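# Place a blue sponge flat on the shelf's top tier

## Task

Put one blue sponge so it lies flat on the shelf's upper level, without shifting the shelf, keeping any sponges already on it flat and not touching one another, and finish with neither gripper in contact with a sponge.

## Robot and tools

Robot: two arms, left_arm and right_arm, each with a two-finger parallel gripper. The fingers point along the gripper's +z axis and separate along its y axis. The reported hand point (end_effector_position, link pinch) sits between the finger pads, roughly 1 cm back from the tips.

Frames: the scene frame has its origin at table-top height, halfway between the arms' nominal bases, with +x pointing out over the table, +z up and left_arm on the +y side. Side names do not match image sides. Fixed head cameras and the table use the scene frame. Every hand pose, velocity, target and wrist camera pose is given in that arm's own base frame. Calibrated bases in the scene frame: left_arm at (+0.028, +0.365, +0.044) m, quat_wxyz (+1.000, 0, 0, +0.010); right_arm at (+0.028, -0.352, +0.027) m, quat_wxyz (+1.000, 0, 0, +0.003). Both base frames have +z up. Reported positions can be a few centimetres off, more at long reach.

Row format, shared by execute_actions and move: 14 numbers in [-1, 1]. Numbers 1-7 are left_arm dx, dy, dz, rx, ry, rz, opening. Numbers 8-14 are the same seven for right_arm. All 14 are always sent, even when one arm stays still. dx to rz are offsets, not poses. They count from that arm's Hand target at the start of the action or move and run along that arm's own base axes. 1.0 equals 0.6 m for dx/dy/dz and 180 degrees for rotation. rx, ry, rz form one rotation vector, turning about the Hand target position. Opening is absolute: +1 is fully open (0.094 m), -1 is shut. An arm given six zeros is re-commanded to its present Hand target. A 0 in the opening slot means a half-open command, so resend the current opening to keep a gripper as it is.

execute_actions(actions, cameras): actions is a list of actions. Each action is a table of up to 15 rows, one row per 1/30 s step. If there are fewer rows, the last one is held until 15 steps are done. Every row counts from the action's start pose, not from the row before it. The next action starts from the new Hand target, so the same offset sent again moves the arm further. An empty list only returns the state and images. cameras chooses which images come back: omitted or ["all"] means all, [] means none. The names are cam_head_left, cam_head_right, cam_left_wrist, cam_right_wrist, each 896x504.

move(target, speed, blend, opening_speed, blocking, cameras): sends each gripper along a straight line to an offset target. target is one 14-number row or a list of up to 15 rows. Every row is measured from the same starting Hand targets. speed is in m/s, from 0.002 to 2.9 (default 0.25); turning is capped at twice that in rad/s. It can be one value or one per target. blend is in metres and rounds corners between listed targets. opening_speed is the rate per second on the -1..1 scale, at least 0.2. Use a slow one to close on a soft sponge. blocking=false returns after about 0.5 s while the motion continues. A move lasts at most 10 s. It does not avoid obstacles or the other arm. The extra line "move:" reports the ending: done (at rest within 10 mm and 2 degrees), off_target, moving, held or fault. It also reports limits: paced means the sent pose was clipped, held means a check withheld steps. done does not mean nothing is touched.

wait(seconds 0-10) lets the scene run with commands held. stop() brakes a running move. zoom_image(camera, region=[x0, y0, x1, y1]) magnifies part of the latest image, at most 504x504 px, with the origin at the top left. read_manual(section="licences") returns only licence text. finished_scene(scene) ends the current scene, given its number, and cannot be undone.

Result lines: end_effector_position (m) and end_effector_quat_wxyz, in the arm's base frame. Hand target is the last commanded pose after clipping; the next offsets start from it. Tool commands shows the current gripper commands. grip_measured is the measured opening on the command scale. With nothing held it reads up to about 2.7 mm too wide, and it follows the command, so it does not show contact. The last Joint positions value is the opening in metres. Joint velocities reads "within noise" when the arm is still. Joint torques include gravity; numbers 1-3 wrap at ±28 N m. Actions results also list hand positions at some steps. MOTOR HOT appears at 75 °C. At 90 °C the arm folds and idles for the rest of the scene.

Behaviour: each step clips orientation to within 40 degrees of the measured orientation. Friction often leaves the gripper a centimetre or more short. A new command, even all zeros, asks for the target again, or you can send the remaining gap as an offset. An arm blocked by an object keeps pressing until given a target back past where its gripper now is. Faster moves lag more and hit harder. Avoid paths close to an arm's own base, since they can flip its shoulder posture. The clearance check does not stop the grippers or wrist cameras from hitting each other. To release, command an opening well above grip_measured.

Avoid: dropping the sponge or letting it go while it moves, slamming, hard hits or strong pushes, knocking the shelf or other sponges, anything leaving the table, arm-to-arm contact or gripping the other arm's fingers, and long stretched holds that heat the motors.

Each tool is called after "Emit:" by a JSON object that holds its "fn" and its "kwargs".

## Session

Emit:
{"fn": "execute_actions", "kwargs": {"actions": []}}

Scene clock: 0.00 s.
left_arm: end_effector_position=(+0.4037, +0.0232, +0.1015) grip_measured=+1.000 end_effector_quat_wxyz=(+0.592, -0.061, +0.803, -0.007) | right_arm: end_effector_position=(+0.4034, -0.0341, +0.1189) grip_measured=+1.000 end_effector_quat_wxyz=(+0.612, +0.054, +0.785, -0.084)
Joint positions: left_arm=[0.048 1.581 0.38 0.898 -0.015 -0.093 0.094] | right_arm=[0 1.563 0.378 0.94 0.199 -0.019 0.094]
Joint velocities: within noise
Joint torques (N m): no reading
Motor temperatures (°C): left_arm=[26 27 28 25 24 27 28] | right_arm=[27 29 26 27 27 28 28]
Heat: left arm: 28 °C; right arm: 29 °C.
Hand target: left_arm +0.4088, +0.0243, +0.1166; +0.610, -0.060, +0.790, -0.004 | right_arm +0.4078, -0.0355, +0.1345; +0.629, +0.060, +0.770, -0.083
Tool commands: left_gripper/opening=+1.0 right_gripper/opening=+1.0

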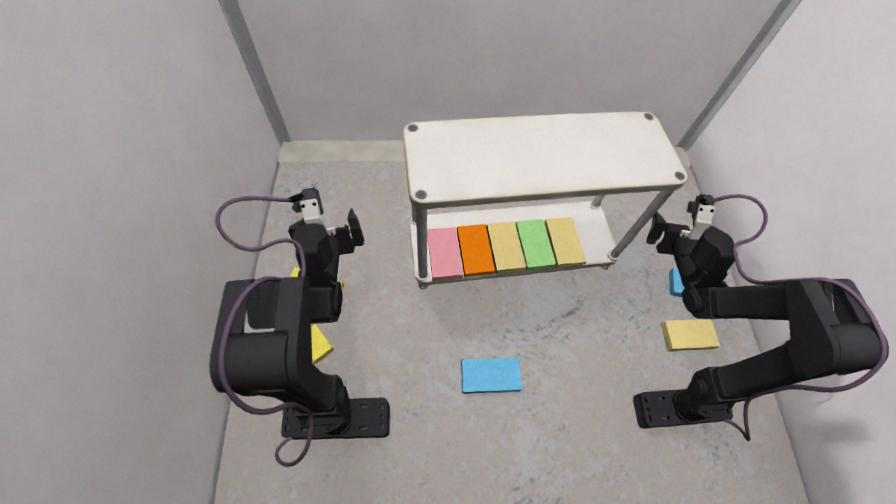

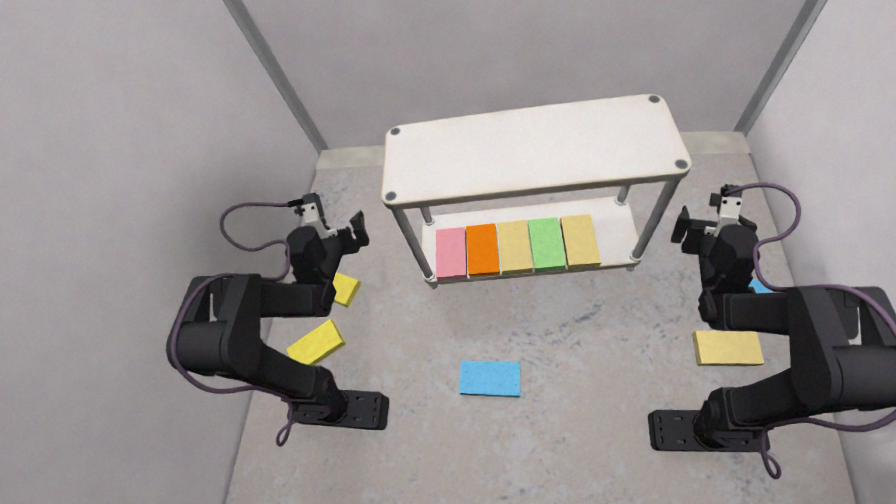

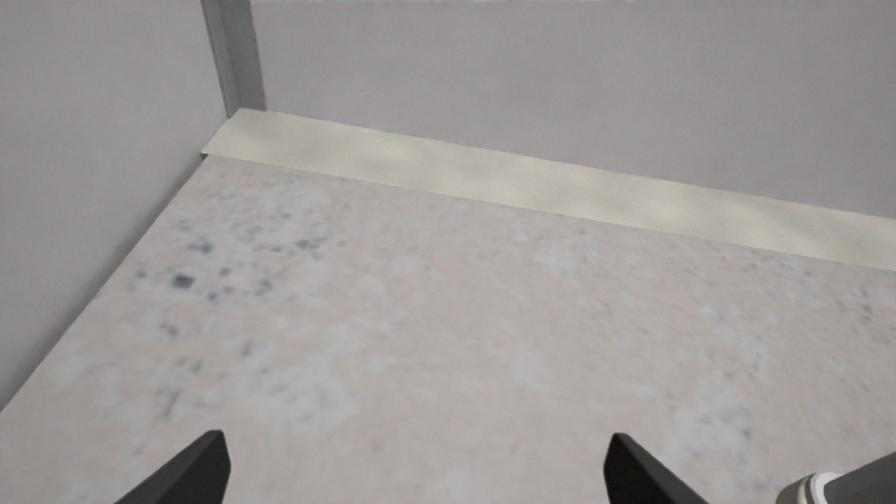

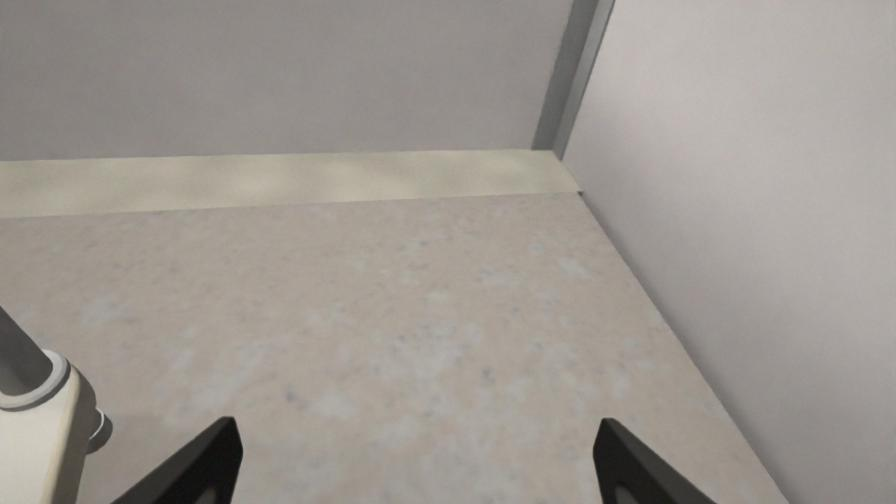

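Emit:
{"fn": "move", "kwargs": {"target": [[-0.3147, -0.1072, 0.0057, 0.048, 0.037, -0.185, 1.0, 0, 0, 0, 0, 0, 0, 1.0], [-0.5352, -0.5653, -0.136, 0.1364, 0.1054, -0.5289, 1.0, 0, 0, 0, 0, 0, 0, 1.0]], "speed": 0.33, "blend": [0.06, 0.0], "cameras": ["cam_head_left", "cam_left_wrist"]}}

Scene clock: 6.43 s.
left_arm: end_effector_position=(+0.0835, -0.2876, +0.0114) grip_measured=+1.000 end_effector_quat_wxyz=(+0.247, +0.649, +0.669, -0.264) | right_arm: end_effector_position=(+0.4034, -0.0341, +0.1189) grip_measured=+1.000 end_effector_quat_wxyz=(+0.612, +0.054, +0.785, -0.084)
Joint positions: left_arm=[-1.104 1.368 0.337 0.139 0.32 0.323 0.094] | right_arm=[0 1.563 0.378 0.94 0.199 -0.019 0.094]
Joint velocities: within noise
Joint torques (N m): left_arm=[-0.5 -2.18 7.77 1.8 0.34 0.01] | right_arm=[-0.1 -5.96 5.04 2.25 -0.01 0]
Motor temperatures (°C): left_arm=[26 27 29 27 24 27 28] | right_arm=[27 30 27 29 27 28 28]
Heat: left arm: 29 °C; right arm: 30 °C.
Hand target: left_arm +0.0877, -0.3149, +0.0350; +0.285, +0.652, +0.640, -0.289 | right_arm +0.4078, -0.0355, +0.1345; +0.629, +0.060, +0.770, -0.083
Off the commanded pose: left_arm 0.036 m, 6 deg | right_arm 0.016 m, 3 deg.
move: off_target (left_arm, right_arm)
Images, in order (width x height): cam_head_left 896x504, cam_left_wrist 896x504.

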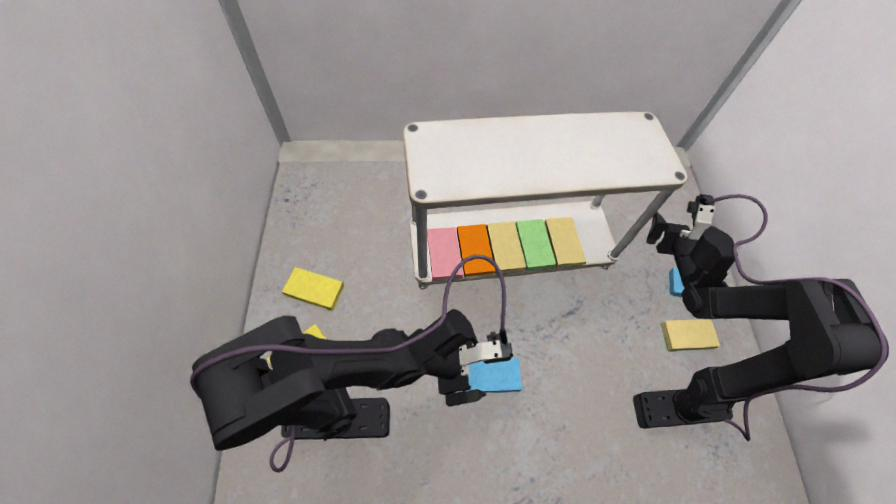

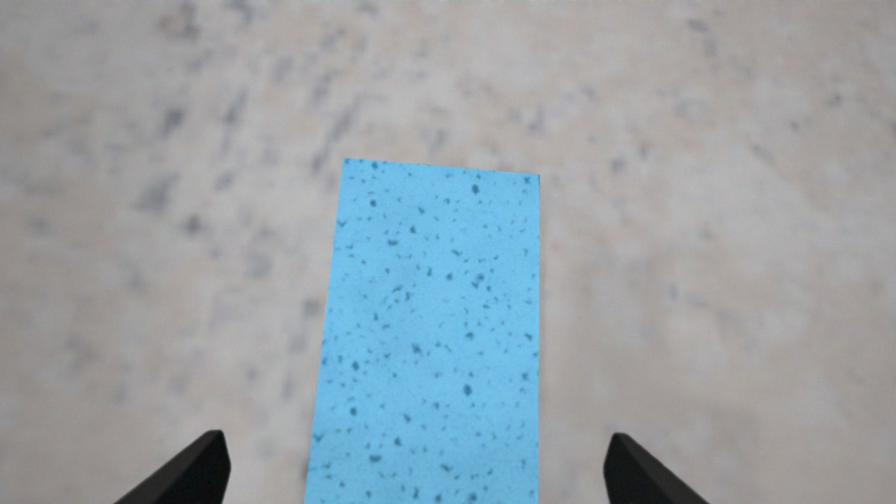

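Emit:
{"fn": "move", "kwargs": {"target": [-0.0037, -0.035, -0.04, -0.0254, -0.0097, -0.0083, 1.0, 0, 0, 0, 0, 0, 0, 1.0], "speed": 0.1, "cameras": ["cam_left_wrist"]}}

Scene clock: 8.90 s.
left_arm: end_effector_position=(+0.0893, -0.3252, +0.0004) grip_measured=+1.000 end_effector_quat_wxyz=(+0.299, +0.653, +0.634, -0.288) | right_arm: end_effector_position=(+0.4034, -0.0341, +0.1189) grip_measured=+1.000 end_effector_quat_wxyz=(+0.612, +0.054, +0.785, -0.084)
Joint positions: left_arm=[-1.139 1.61 0.337 0.512 0.32 0.323 0.094] | right_arm=[0 1.563 0.378 0.94 0.199 -0.019 0.094]
Joint velocities: within noise
Joint torques (N m): left_arm=[-0.51 -3.17 3.54 1.94 0.31 -0.08] | right_arm=[-0.09 -5.96 5.05 2.25 -0.01 0.01]
Motor temperatures (°C): left_arm=[26 27 29 27 24 27 28] | right_arm=[27 31 27 30 27 28 28]
Heat: left arm: 29 °C; right arm: 31 °C.
Hand target: left_arm +0.0854, -0.3359, +0.0110; +0.317, +0.653, +0.615, -0.308 | right_arm +0.4078, -0.0355, +0.1345; +0.629, +0.060, +0.770, -0.083
Off the commanded pose: left_arm 0.016 m, 4 deg | right_arm 0.016 m, 3 deg.
move: off_target (left_arm, right_arm)
Images, in order (width x height): cam_left_wrist 896x504.

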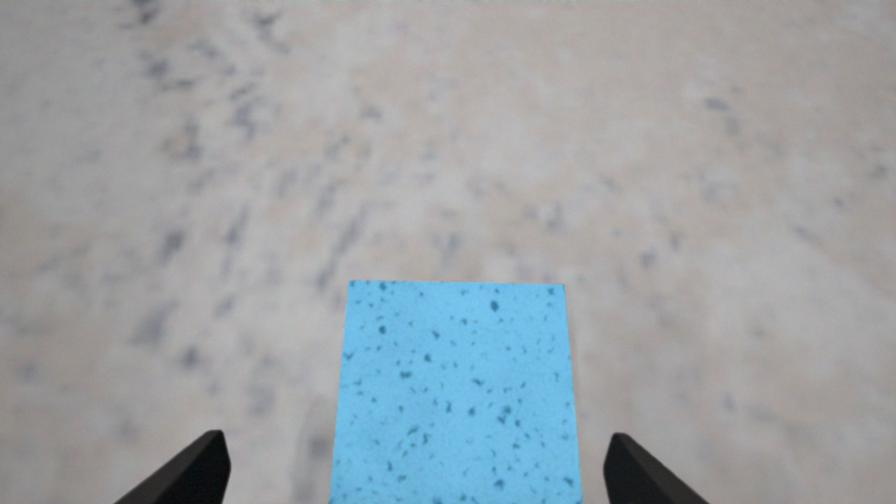

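Emit:
{"fn": "move", "kwargs": {"target": [[-0.0123, 0.0348, -0.010, 0.0111, 0.0078, -0.0061, 1.0, 0, 0, 0, 0, 0, 0, 1.0], [-0.0123, 0.0348, -0.0517, 0.0111, 0.0078, -0.0061, 1.0, 0, 0, 0, 0, 0, 0, 1.0]], "speed": 0.08, "blend": [0.005, 0.0], "cameras": ["cam_left_wrist"]}}

Scene clock: 11.90 s.
left_arm: end_effector_position=(+0.0769, -0.3100, -0.0274) grip_measured=+1.000 end_effector_quat_wxyz=(+0.279, +0.665, +0.628, -0.292) | right_arm: end_effector_position=(+0.4034, -0.0341, +0.1189) grip_measured=+1.000 end_effector_quat_wxyz=(+0.612, +0.054, +0.785, -0.084)
Joint positions: left_arm=[-1.137 1.724 0.269 0.654 0.352 0.348 0.094] | right_arm=[0 1.563 0.378 0.94 0.199 -0.019 0.094]
Joint velocities: within noise
Joint torques (N m): left_arm=[0.51 -3.19 1.91 1.91 0.39 0.02] | right_arm=[-0.1 -5.96 5.04 2.25 -0.01 0]
Motor temperatures (°C): left_arm=[26 27 29 28 25 27 28] | right_arm=[27 31 27 31 27 28 28]
Heat: left arm: 29 °C; right arm: 31 °C.
Hand target: left_arm +0.0781, -0.3150, -0.0200; +0.295, +0.660, +0.618, -0.309 | right_arm +0.4078, -0.0355, +0.1345; +0.629, +0.060, +0.770, -0.083
Off the commanded pose: left_arm 0.009 m, 3 deg | right_arm 0.016 m, 3 deg.
move: off_target (left_arm, right_arm)
Images, in order (width x height): cam_left_wrist 896x504.

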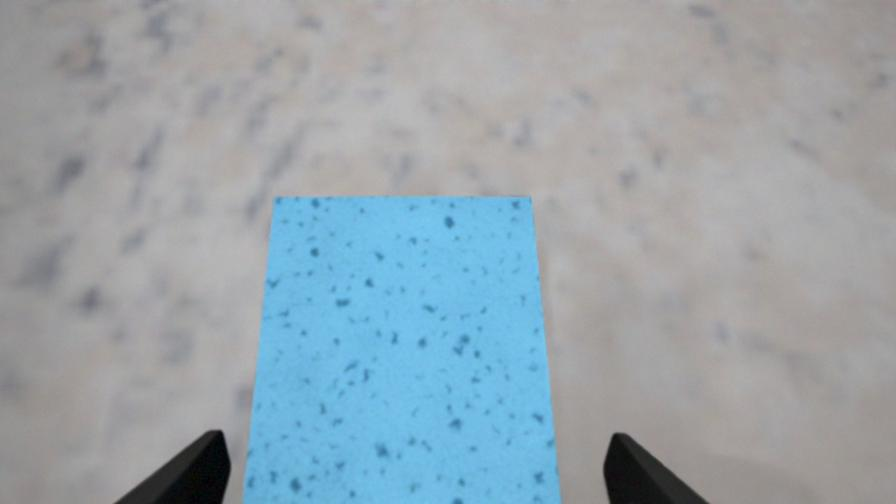

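Emit:
{"fn": "move", "kwargs": {"target": [0.003, 0, 0, 0, 0, 0.008, 0.28, 0, 0, 0, 0, 0, 0, 1.0], "opening_speed": 0.5, "cameras": ["cam_left_wrist", "cam_head_left"]}}

Scene clock: 14.27 s.
left_arm: end_effector_position=(+0.0781, -0.3126, -0.0246) grip_measured=+0.351 end_effector_quat_wxyz=(+0.283, +0.657, +0.632, -0.298) | right_arm: end_effector_position=(+0.4034, -0.0341, +0.1189) grip_measured=+1.000 end_effector_quat_wxyz=(+0.612, +0.054, +0.785, -0.084)
Joint positions: left_arm=[-1.137 1.724 0.269 0.671 0.352 0.325 0.063] | right_arm=[0 1.563 0.378 0.94 0.199 -0.019 0.094]
Joint velocities: within noise
Joint torques (N m): left_arm=[0.01 -3.21 1.52 1.9 0.13 -0.08] | right_arm=[-0.1 -5.96 5.05 2.25 -0.01 0]
Motor temperatures (°C): left_arm=[26 27 29 28 25 27 28] | right_arm=[27 31 27 32 27 28 28]
Heat: left arm: 29 °C; right arm: 32 °C.
Hand target: left_arm +0.0799, -0.3150, -0.0200; +0.299, +0.652, +0.626, -0.305 | right_arm +0.4078, -0.0355, +0.1345; +0.629, +0.060, +0.770, -0.083
Off the commanded pose: left_arm 0.005 m, 2 deg | right_arm 0.016 m, 3 deg.
move: off_target (right_arm)
Images, in order (width x height): cam_head_left 896x504, cam_left_wrist 896x504.

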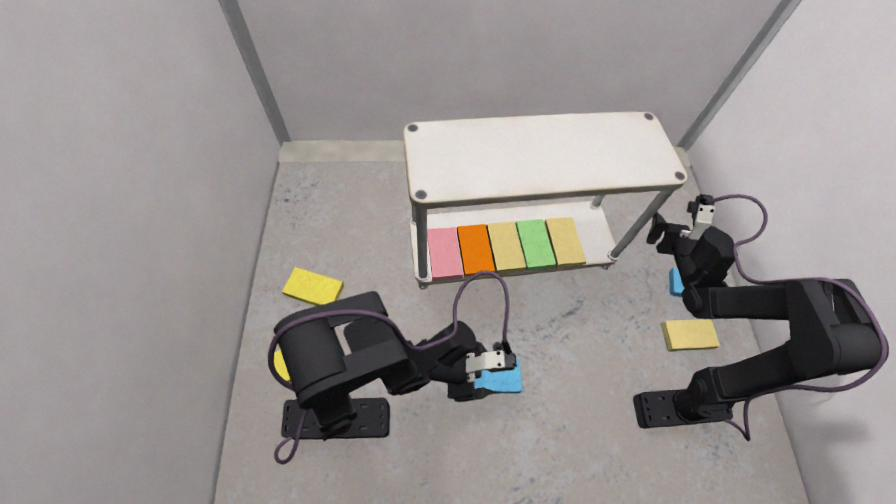

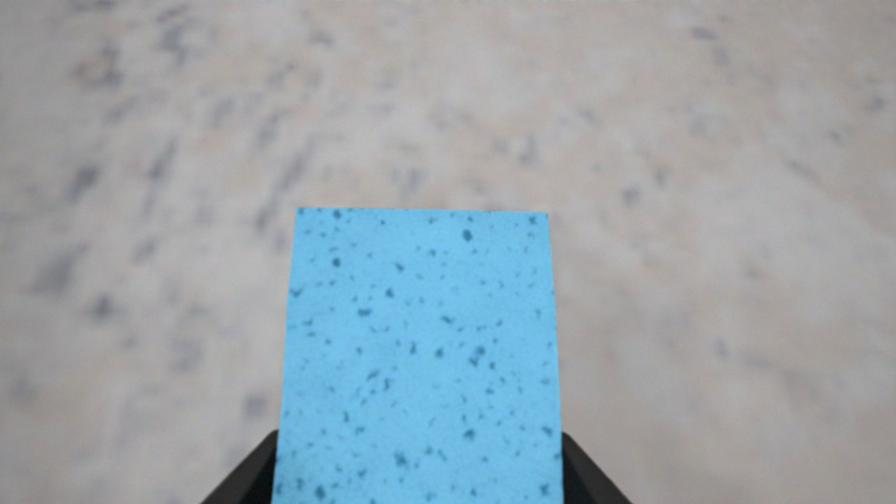

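Emit:
{"fn": "move", "kwargs": {"target": [[0.0168, 0.0417, 0.1667, 0, 0, 0.03, 0.28, 0, 0, 0, 0, 0, 0, 1.0], [0.0835, 0.1583, 0.4667, -0.005, -0.003, 0.10, 0.28, 0, 0, 0, 0, 0, 0, 1.0], [0.1668, 0.2417, 0.70, -0.010, -0.008, 0.17, 0.28, 0, 0, 0, 0, 0, 0, 1.0], [0.5125, 0.0783, 0.6867, -0.0131, -0.0159, 0.2367, 0.28, 0, 0, 0, 0, 0, 0, 1.0]], "speed": [0.15, 0.3, 0.3, 0.18], "blend": [0.03, 0.06, 0.06, 0.0], "cameras": ["cam_left_wrist", "cam_head_left", "cam_head_right"]}}

Scene clock: 19.50 s.
left_arm: end_effector_position=(+0.3857, -0.2603, +0.3688) grip_measured=+0.348 end_effector_quat_wxyz=(+0.385, +0.382, +0.823, -0.167) | right_arm: end_effector_position=(+0.4034, -0.0341, +0.1189) grip_measured=+1.000 end_effector_quat_wxyz=(+0.612, +0.054, +0.785, -0.084)
Joint positions: left_arm=[-0.496 1.825 2.259 -1.17 0.263 0.256 0.063] | right_arm=[0 1.563 0.378 0.94 0.199 -0.019 0.094]
Joint velocities: within noise
Joint torques (N m): left_arm=[-0.54 -6.24 8.39 1.73 0.02 -0.11] | right_arm=[-0.1 -5.96 5.05 2.25 -0.01 0]
Motor temperatures (°C): left_arm=[26 27 30 28 24 27 28] | right_arm=[27 32 27 33 27 28 28]
Heat: left arm: 30 °C; right arm: 33 °C.
Hand target: left_arm +0.3874, -0.2681, +0.3920; +0.417, +0.381, +0.807, -0.172 | right_arm +0.4078, -0.0355, +0.1345; +0.629, +0.060, +0.770, -0.083
Off the commanded pose: left_arm 0.025 m, 4 deg | right_arm 0.016 m, 3 deg.
move: off_target (left_arm, right_arm)
Images, in order (width x height): cam_head_left 896x504, cam_head_right 896x504, cam_left_wrist 896x504.

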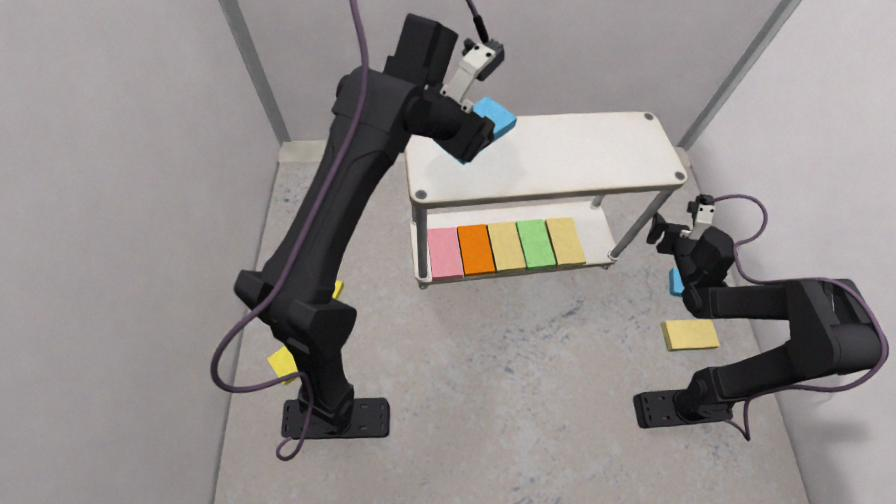

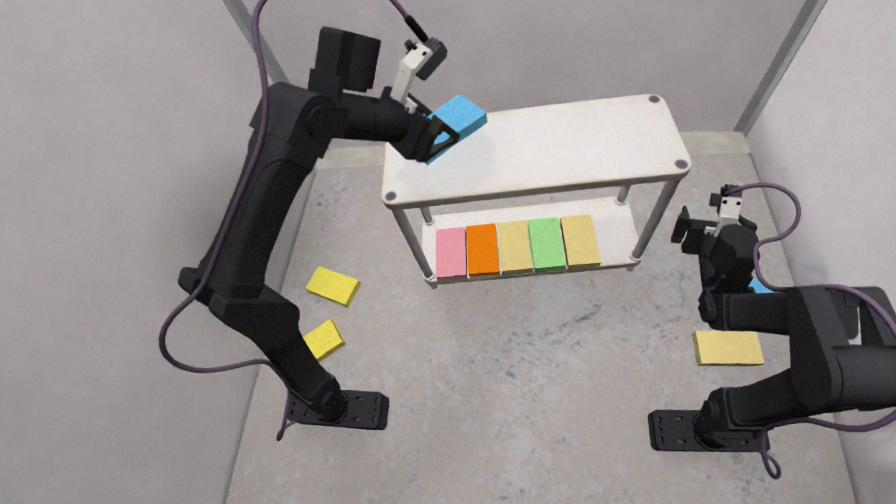

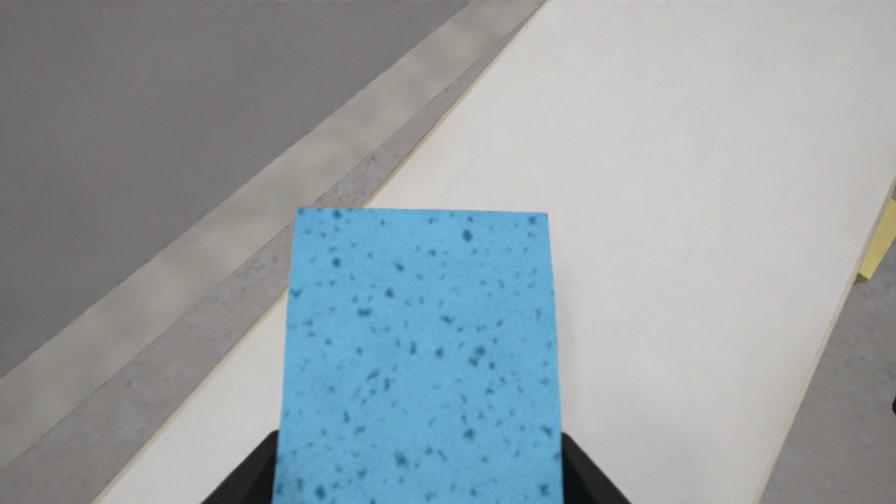

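Emit:
{"fn": "move", "kwargs": {"target": [-0.0217, 0.0067, -0.055, -0.0016, 0.0076, 0, 0.28, 0, 0, 0, 0, 0, 0, 1.0], "speed": 0.08, "cameras": ["cam_left_wrist"]}}

Scene clock: 22.27 s.
left_arm: end_effector_position=(+0.3783, -0.2586, +0.3352) grip_measured=+0.348 end_effector_quat_wxyz=(+0.370, +0.379, +0.831, -0.170) | right_arm: end_effector_position=(+0.4034, -0.0341, +0.1189) grip_measured=+1.000 end_effector_quat_wxyz=(+0.612, +0.054, +0.785, -0.084)
Joint positions: left_arm=[-0.501 1.728 2.001 -1.038 0.263 0.242 0.063] | right_arm=[0 1.563 0.378 0.94 0.199 -0.019 0.094]
Joint velocities: within noise
Joint torques (N m): left_arm=[-0.5 -9.05 3.96 1.97 0.1 -0.1] | right_arm=[-0.09 -5.94 5.04 2.25 -0.01 0]
Motor temperatures (°C): left_arm=[26 28 30 29 24 27 28] | right_arm=[27 32 27 33 27 28 28]
Heat: left arm: 30 °C; right arm: 33 °C.
Hand target: left_arm +0.3743, -0.2640, +0.3590; +0.408, +0.378, +0.811, -0.179 | right_arm +0.4078, -0.0355, +0.1345; +0.629, +0.060, +0.770, -0.083
Off the commanded pose: left_arm 0.025 m, 5 deg | right_arm 0.016 m, 3 deg.
move: off_target (left_arm, right_arm)
Images, in order (width x height): cam_left_wrist 896x504.

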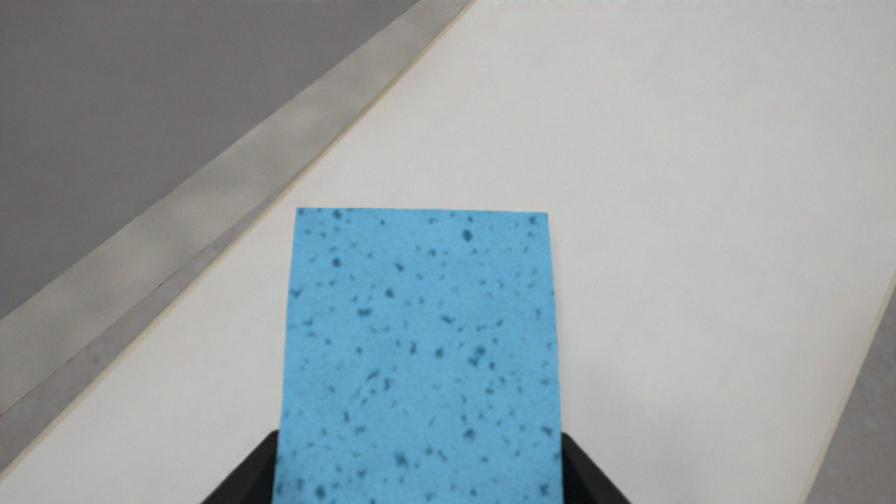

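Emit:
{"fn": "move", "kwargs": {"target": [0, 0, -0.0083, 0, 0, 0, 0.28, 0, 0, 0, 0, 0, 0, 1.0], "speed": 0.04, "cameras": ["cam_left_wrist"]}}

Scene clock: 23.50 s.
left_arm: end_effector_position=(+0.3796, -0.2594, +0.3322) grip_measured=+0.348 end_effector_quat_wxyz=(+0.374, +0.378, +0.830, -0.170) | right_arm: end_effector_position=(+0.4034, -0.0341, +0.1189) grip_measured=+1.000 end_effector_quat_wxyz=(+0.612, +0.054, +0.785, -0.084)
Joint positions: left_arm=[-0.501 1.718 1.967 -1.006 0.263 0.24 0.063] | right_arm=[0 1.563 0.378 0.94 0.199 -0.019 0.094]
Joint velocities: within noise
Joint torques (N m): left_arm=[-0.51 -9.03 3.96 1.95 0.09 -0.08] | right_arm=[-0.1 -5.96 5.04 2.25 -0.01 0]
Motor temperatures (°C): left_arm=[26 28 30 29 24 27 28] | right_arm=[27 32 27 33 27 28 28]
Heat: left arm: 30 °C; right arm: 33 °C.
Hand target: left_arm +0.3743, -0.2640, +0.3540; +0.408, +0.378, +0.811, -0.179 | right_arm +0.4078, -0.0355, +0.1345; +0.629, +0.060, +0.770, -0.083
Off the commanded pose: left_arm 0.023 m, 5 deg | right_arm 0.016 m, 3 deg.
move: off_target (left_arm, right_arm)
Images, in order (width x height): cam_left_wrist 896x504.

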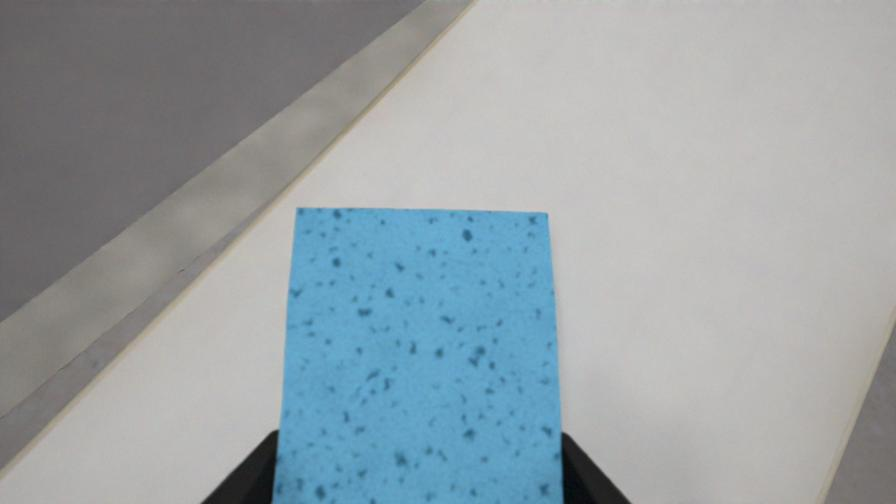

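Emit:
{"fn": "move", "kwargs": {"target": [0, 0, -0.0083, 0, 0, 0, 0.28, 0, 0, 0, 0, 0, 0, 1.0], "speed": 0.04, "cameras": ["cam_left_wrist"]}}

Scene clock: 25.83 s.
left_arm: end_effector_position=(+0.3797, -0.2595, +0.3324) grip_measured=+0.348 end_effector_quat_wxyz=(+0.381, +0.375, +0.828, -0.172) | right_arm: end_effector_position=(+0.4034, -0.0341, +0.1189) grip_measured=+1.000 end_effector_quat_wxyz=(+0.612, +0.054, +0.785, -0.084)
Joint positions: left_arm=[-0.501 1.701 1.935 -0.973 0.263 0.233 0.063] | right_arm=[0 1.563 0.378 0.94 0.199 -0.019 0.094]
Joint velocities: within noise
Joint torques (N m): left_arm=[-0.47 -8.53 3.78 1.87 0.1 -0.09] | right_arm=[-0.09 -5.96 5.05 2.25 -0.01 0]
Motor temperatures (°C): left_arm=[26 29 30 29 24 27 28] | right_arm=[27 32 28 34 27 28 28]
Heat: left arm: 30 °C; right arm: 34 °C.
Hand target: left_arm +0.3743, -0.2640, +0.3491; +0.408, +0.378, +0.811, -0.179 | right_arm +0.4078, -0.0355, +0.1345; +0.629, +0.060, +0.770, -0.083
Off the commanded pose: left_arm 0.018 m, 4 deg | right_arm 0.016 m, 3 deg.
move: off_target (left_arm, right_arm)
Images, in order (width x height): cam_left_wrist 896x504.

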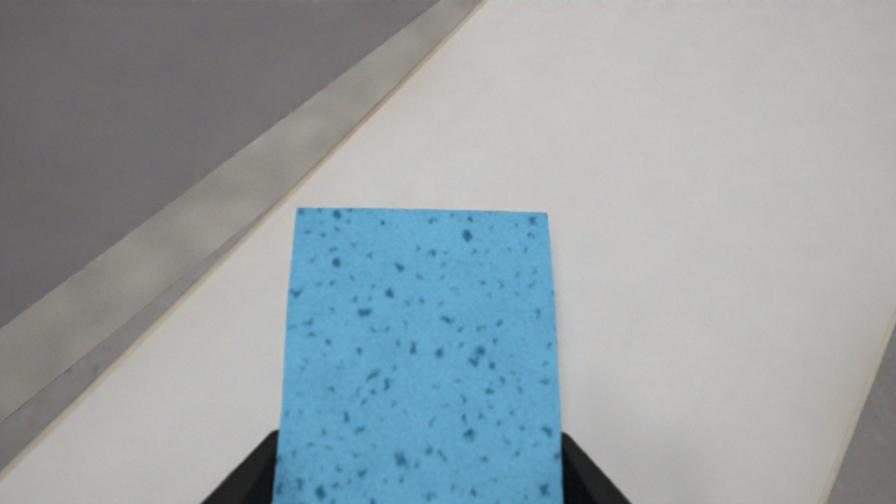

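Emit:
{"fn": "move", "kwargs": {"target": [[0, 0, 0, 0, 0, 0, 0.8, 0, 0, 0, 0, 0, 0, 1.0], [-0.0586, 0.0666, 0.09, 0, 0, 0, 0.8, 0, 0, 0, 0, 0, 0, 1.0], [-0.26, 0.18, 0.118, 0, 0, 0, 0.8, 0, 0, 0, 0, 0, 0, 1.0]], "speed": [0.1, 0.12, 0.25], "blend": [0.0, 0.03, 0.0], "opening_speed": 0.8}}

Scene clock: 29.73 s.
left_arm: end_effector_position=(+0.2255, -0.1581, +0.4286) grip_measured=+0.798 end_effector_quat_wxyz=(+0.428, +0.377, +0.804, -0.170) | right_arm: end_effector_position=(+0.4034, -0.0341, +0.1189) grip_measured=+1.000 end_effector_quat_wxyz=(+0.612, +0.054, +0.785, -0.084)
Joint positions: left_arm=[-0.398 1.242 1.957 -1.372 0.34 0.311 0.084] | right_arm=[0 1.563 0.378 0.94 0.199 -0.019 0.094]
Joint velocities: within noise
Joint torques (N m): left_arm=[0.55 -0.88 2.82 1.17 0.34 0.04] | right_arm=[-0.09 -5.94 5.04 2.25 -0.01 0]
Motor temperatures (°C): left_arm=[26 29 30 29 24 27 28] | right_arm=[27 32 28 34 27 28 28]
Heat: left arm: 30 °C; right arm: 34 °C.
Hand target: left_arm +0.2183, -0.1560, +0.4199; +0.408, +0.378, +0.811, -0.179 | right_arm +0.4078, -0.0355, +0.1345; +0.629, +0.060, +0.770, -0.083
Off the commanded pose: left_arm 0.011 m, 3 deg | right_arm 0.016 m, 3 deg.
move: off_target (left_arm, right_arm)

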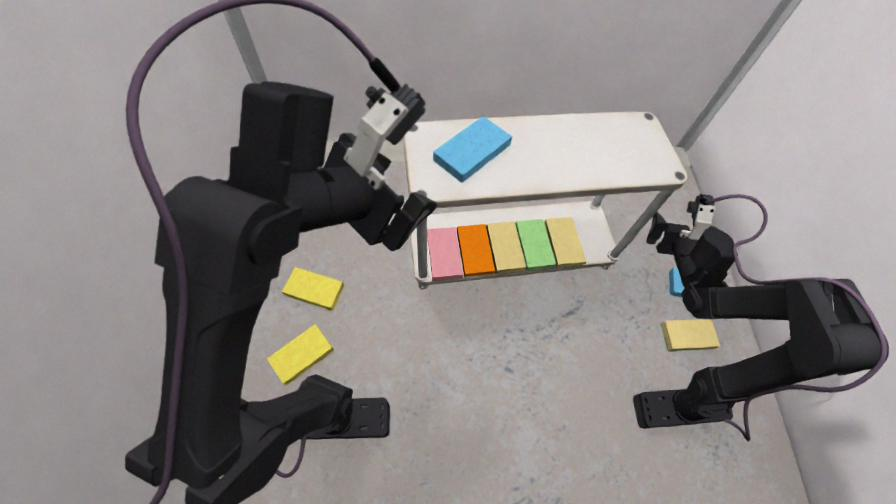

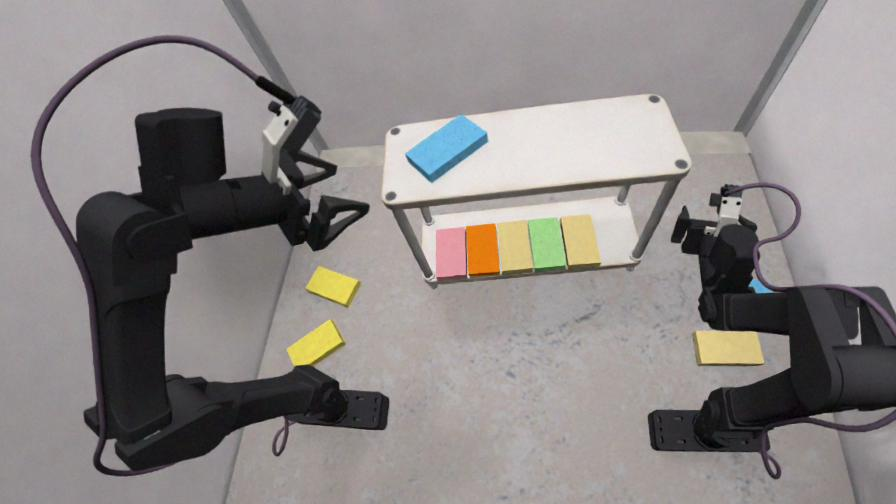

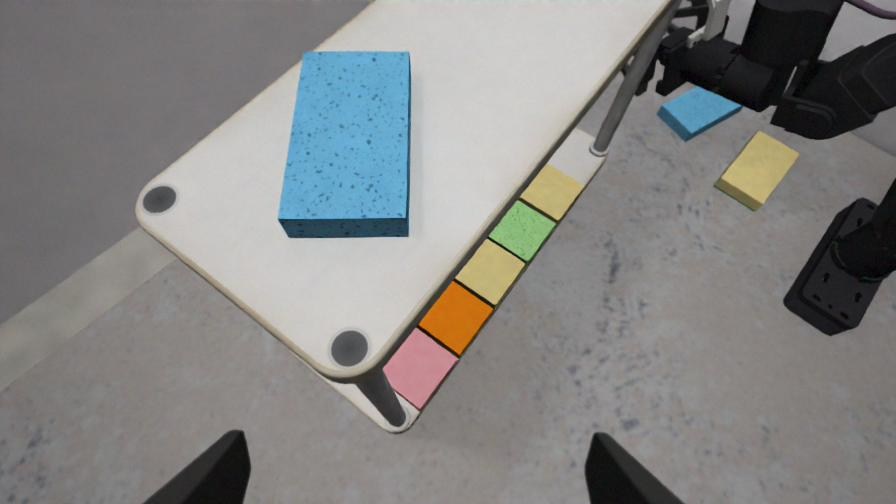

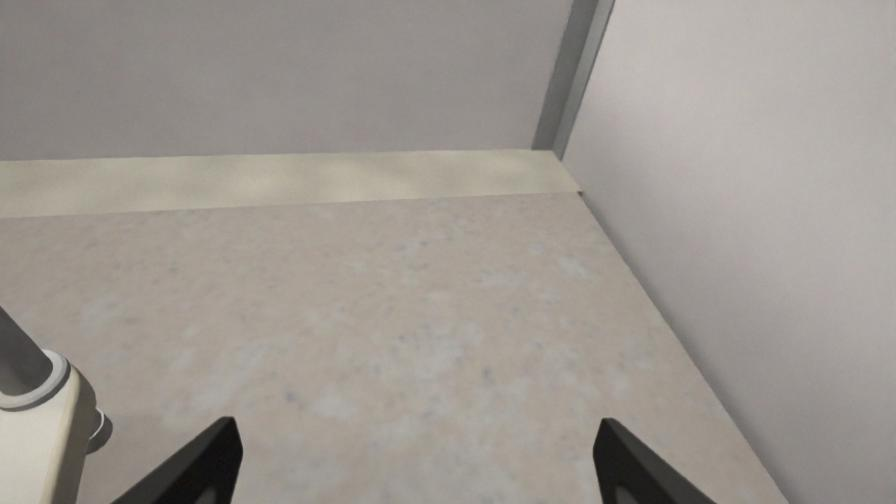

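Emit:
{"fn": "finished_scene", "kwargs": {"scene": 2}}

The scene is finished: the task was done.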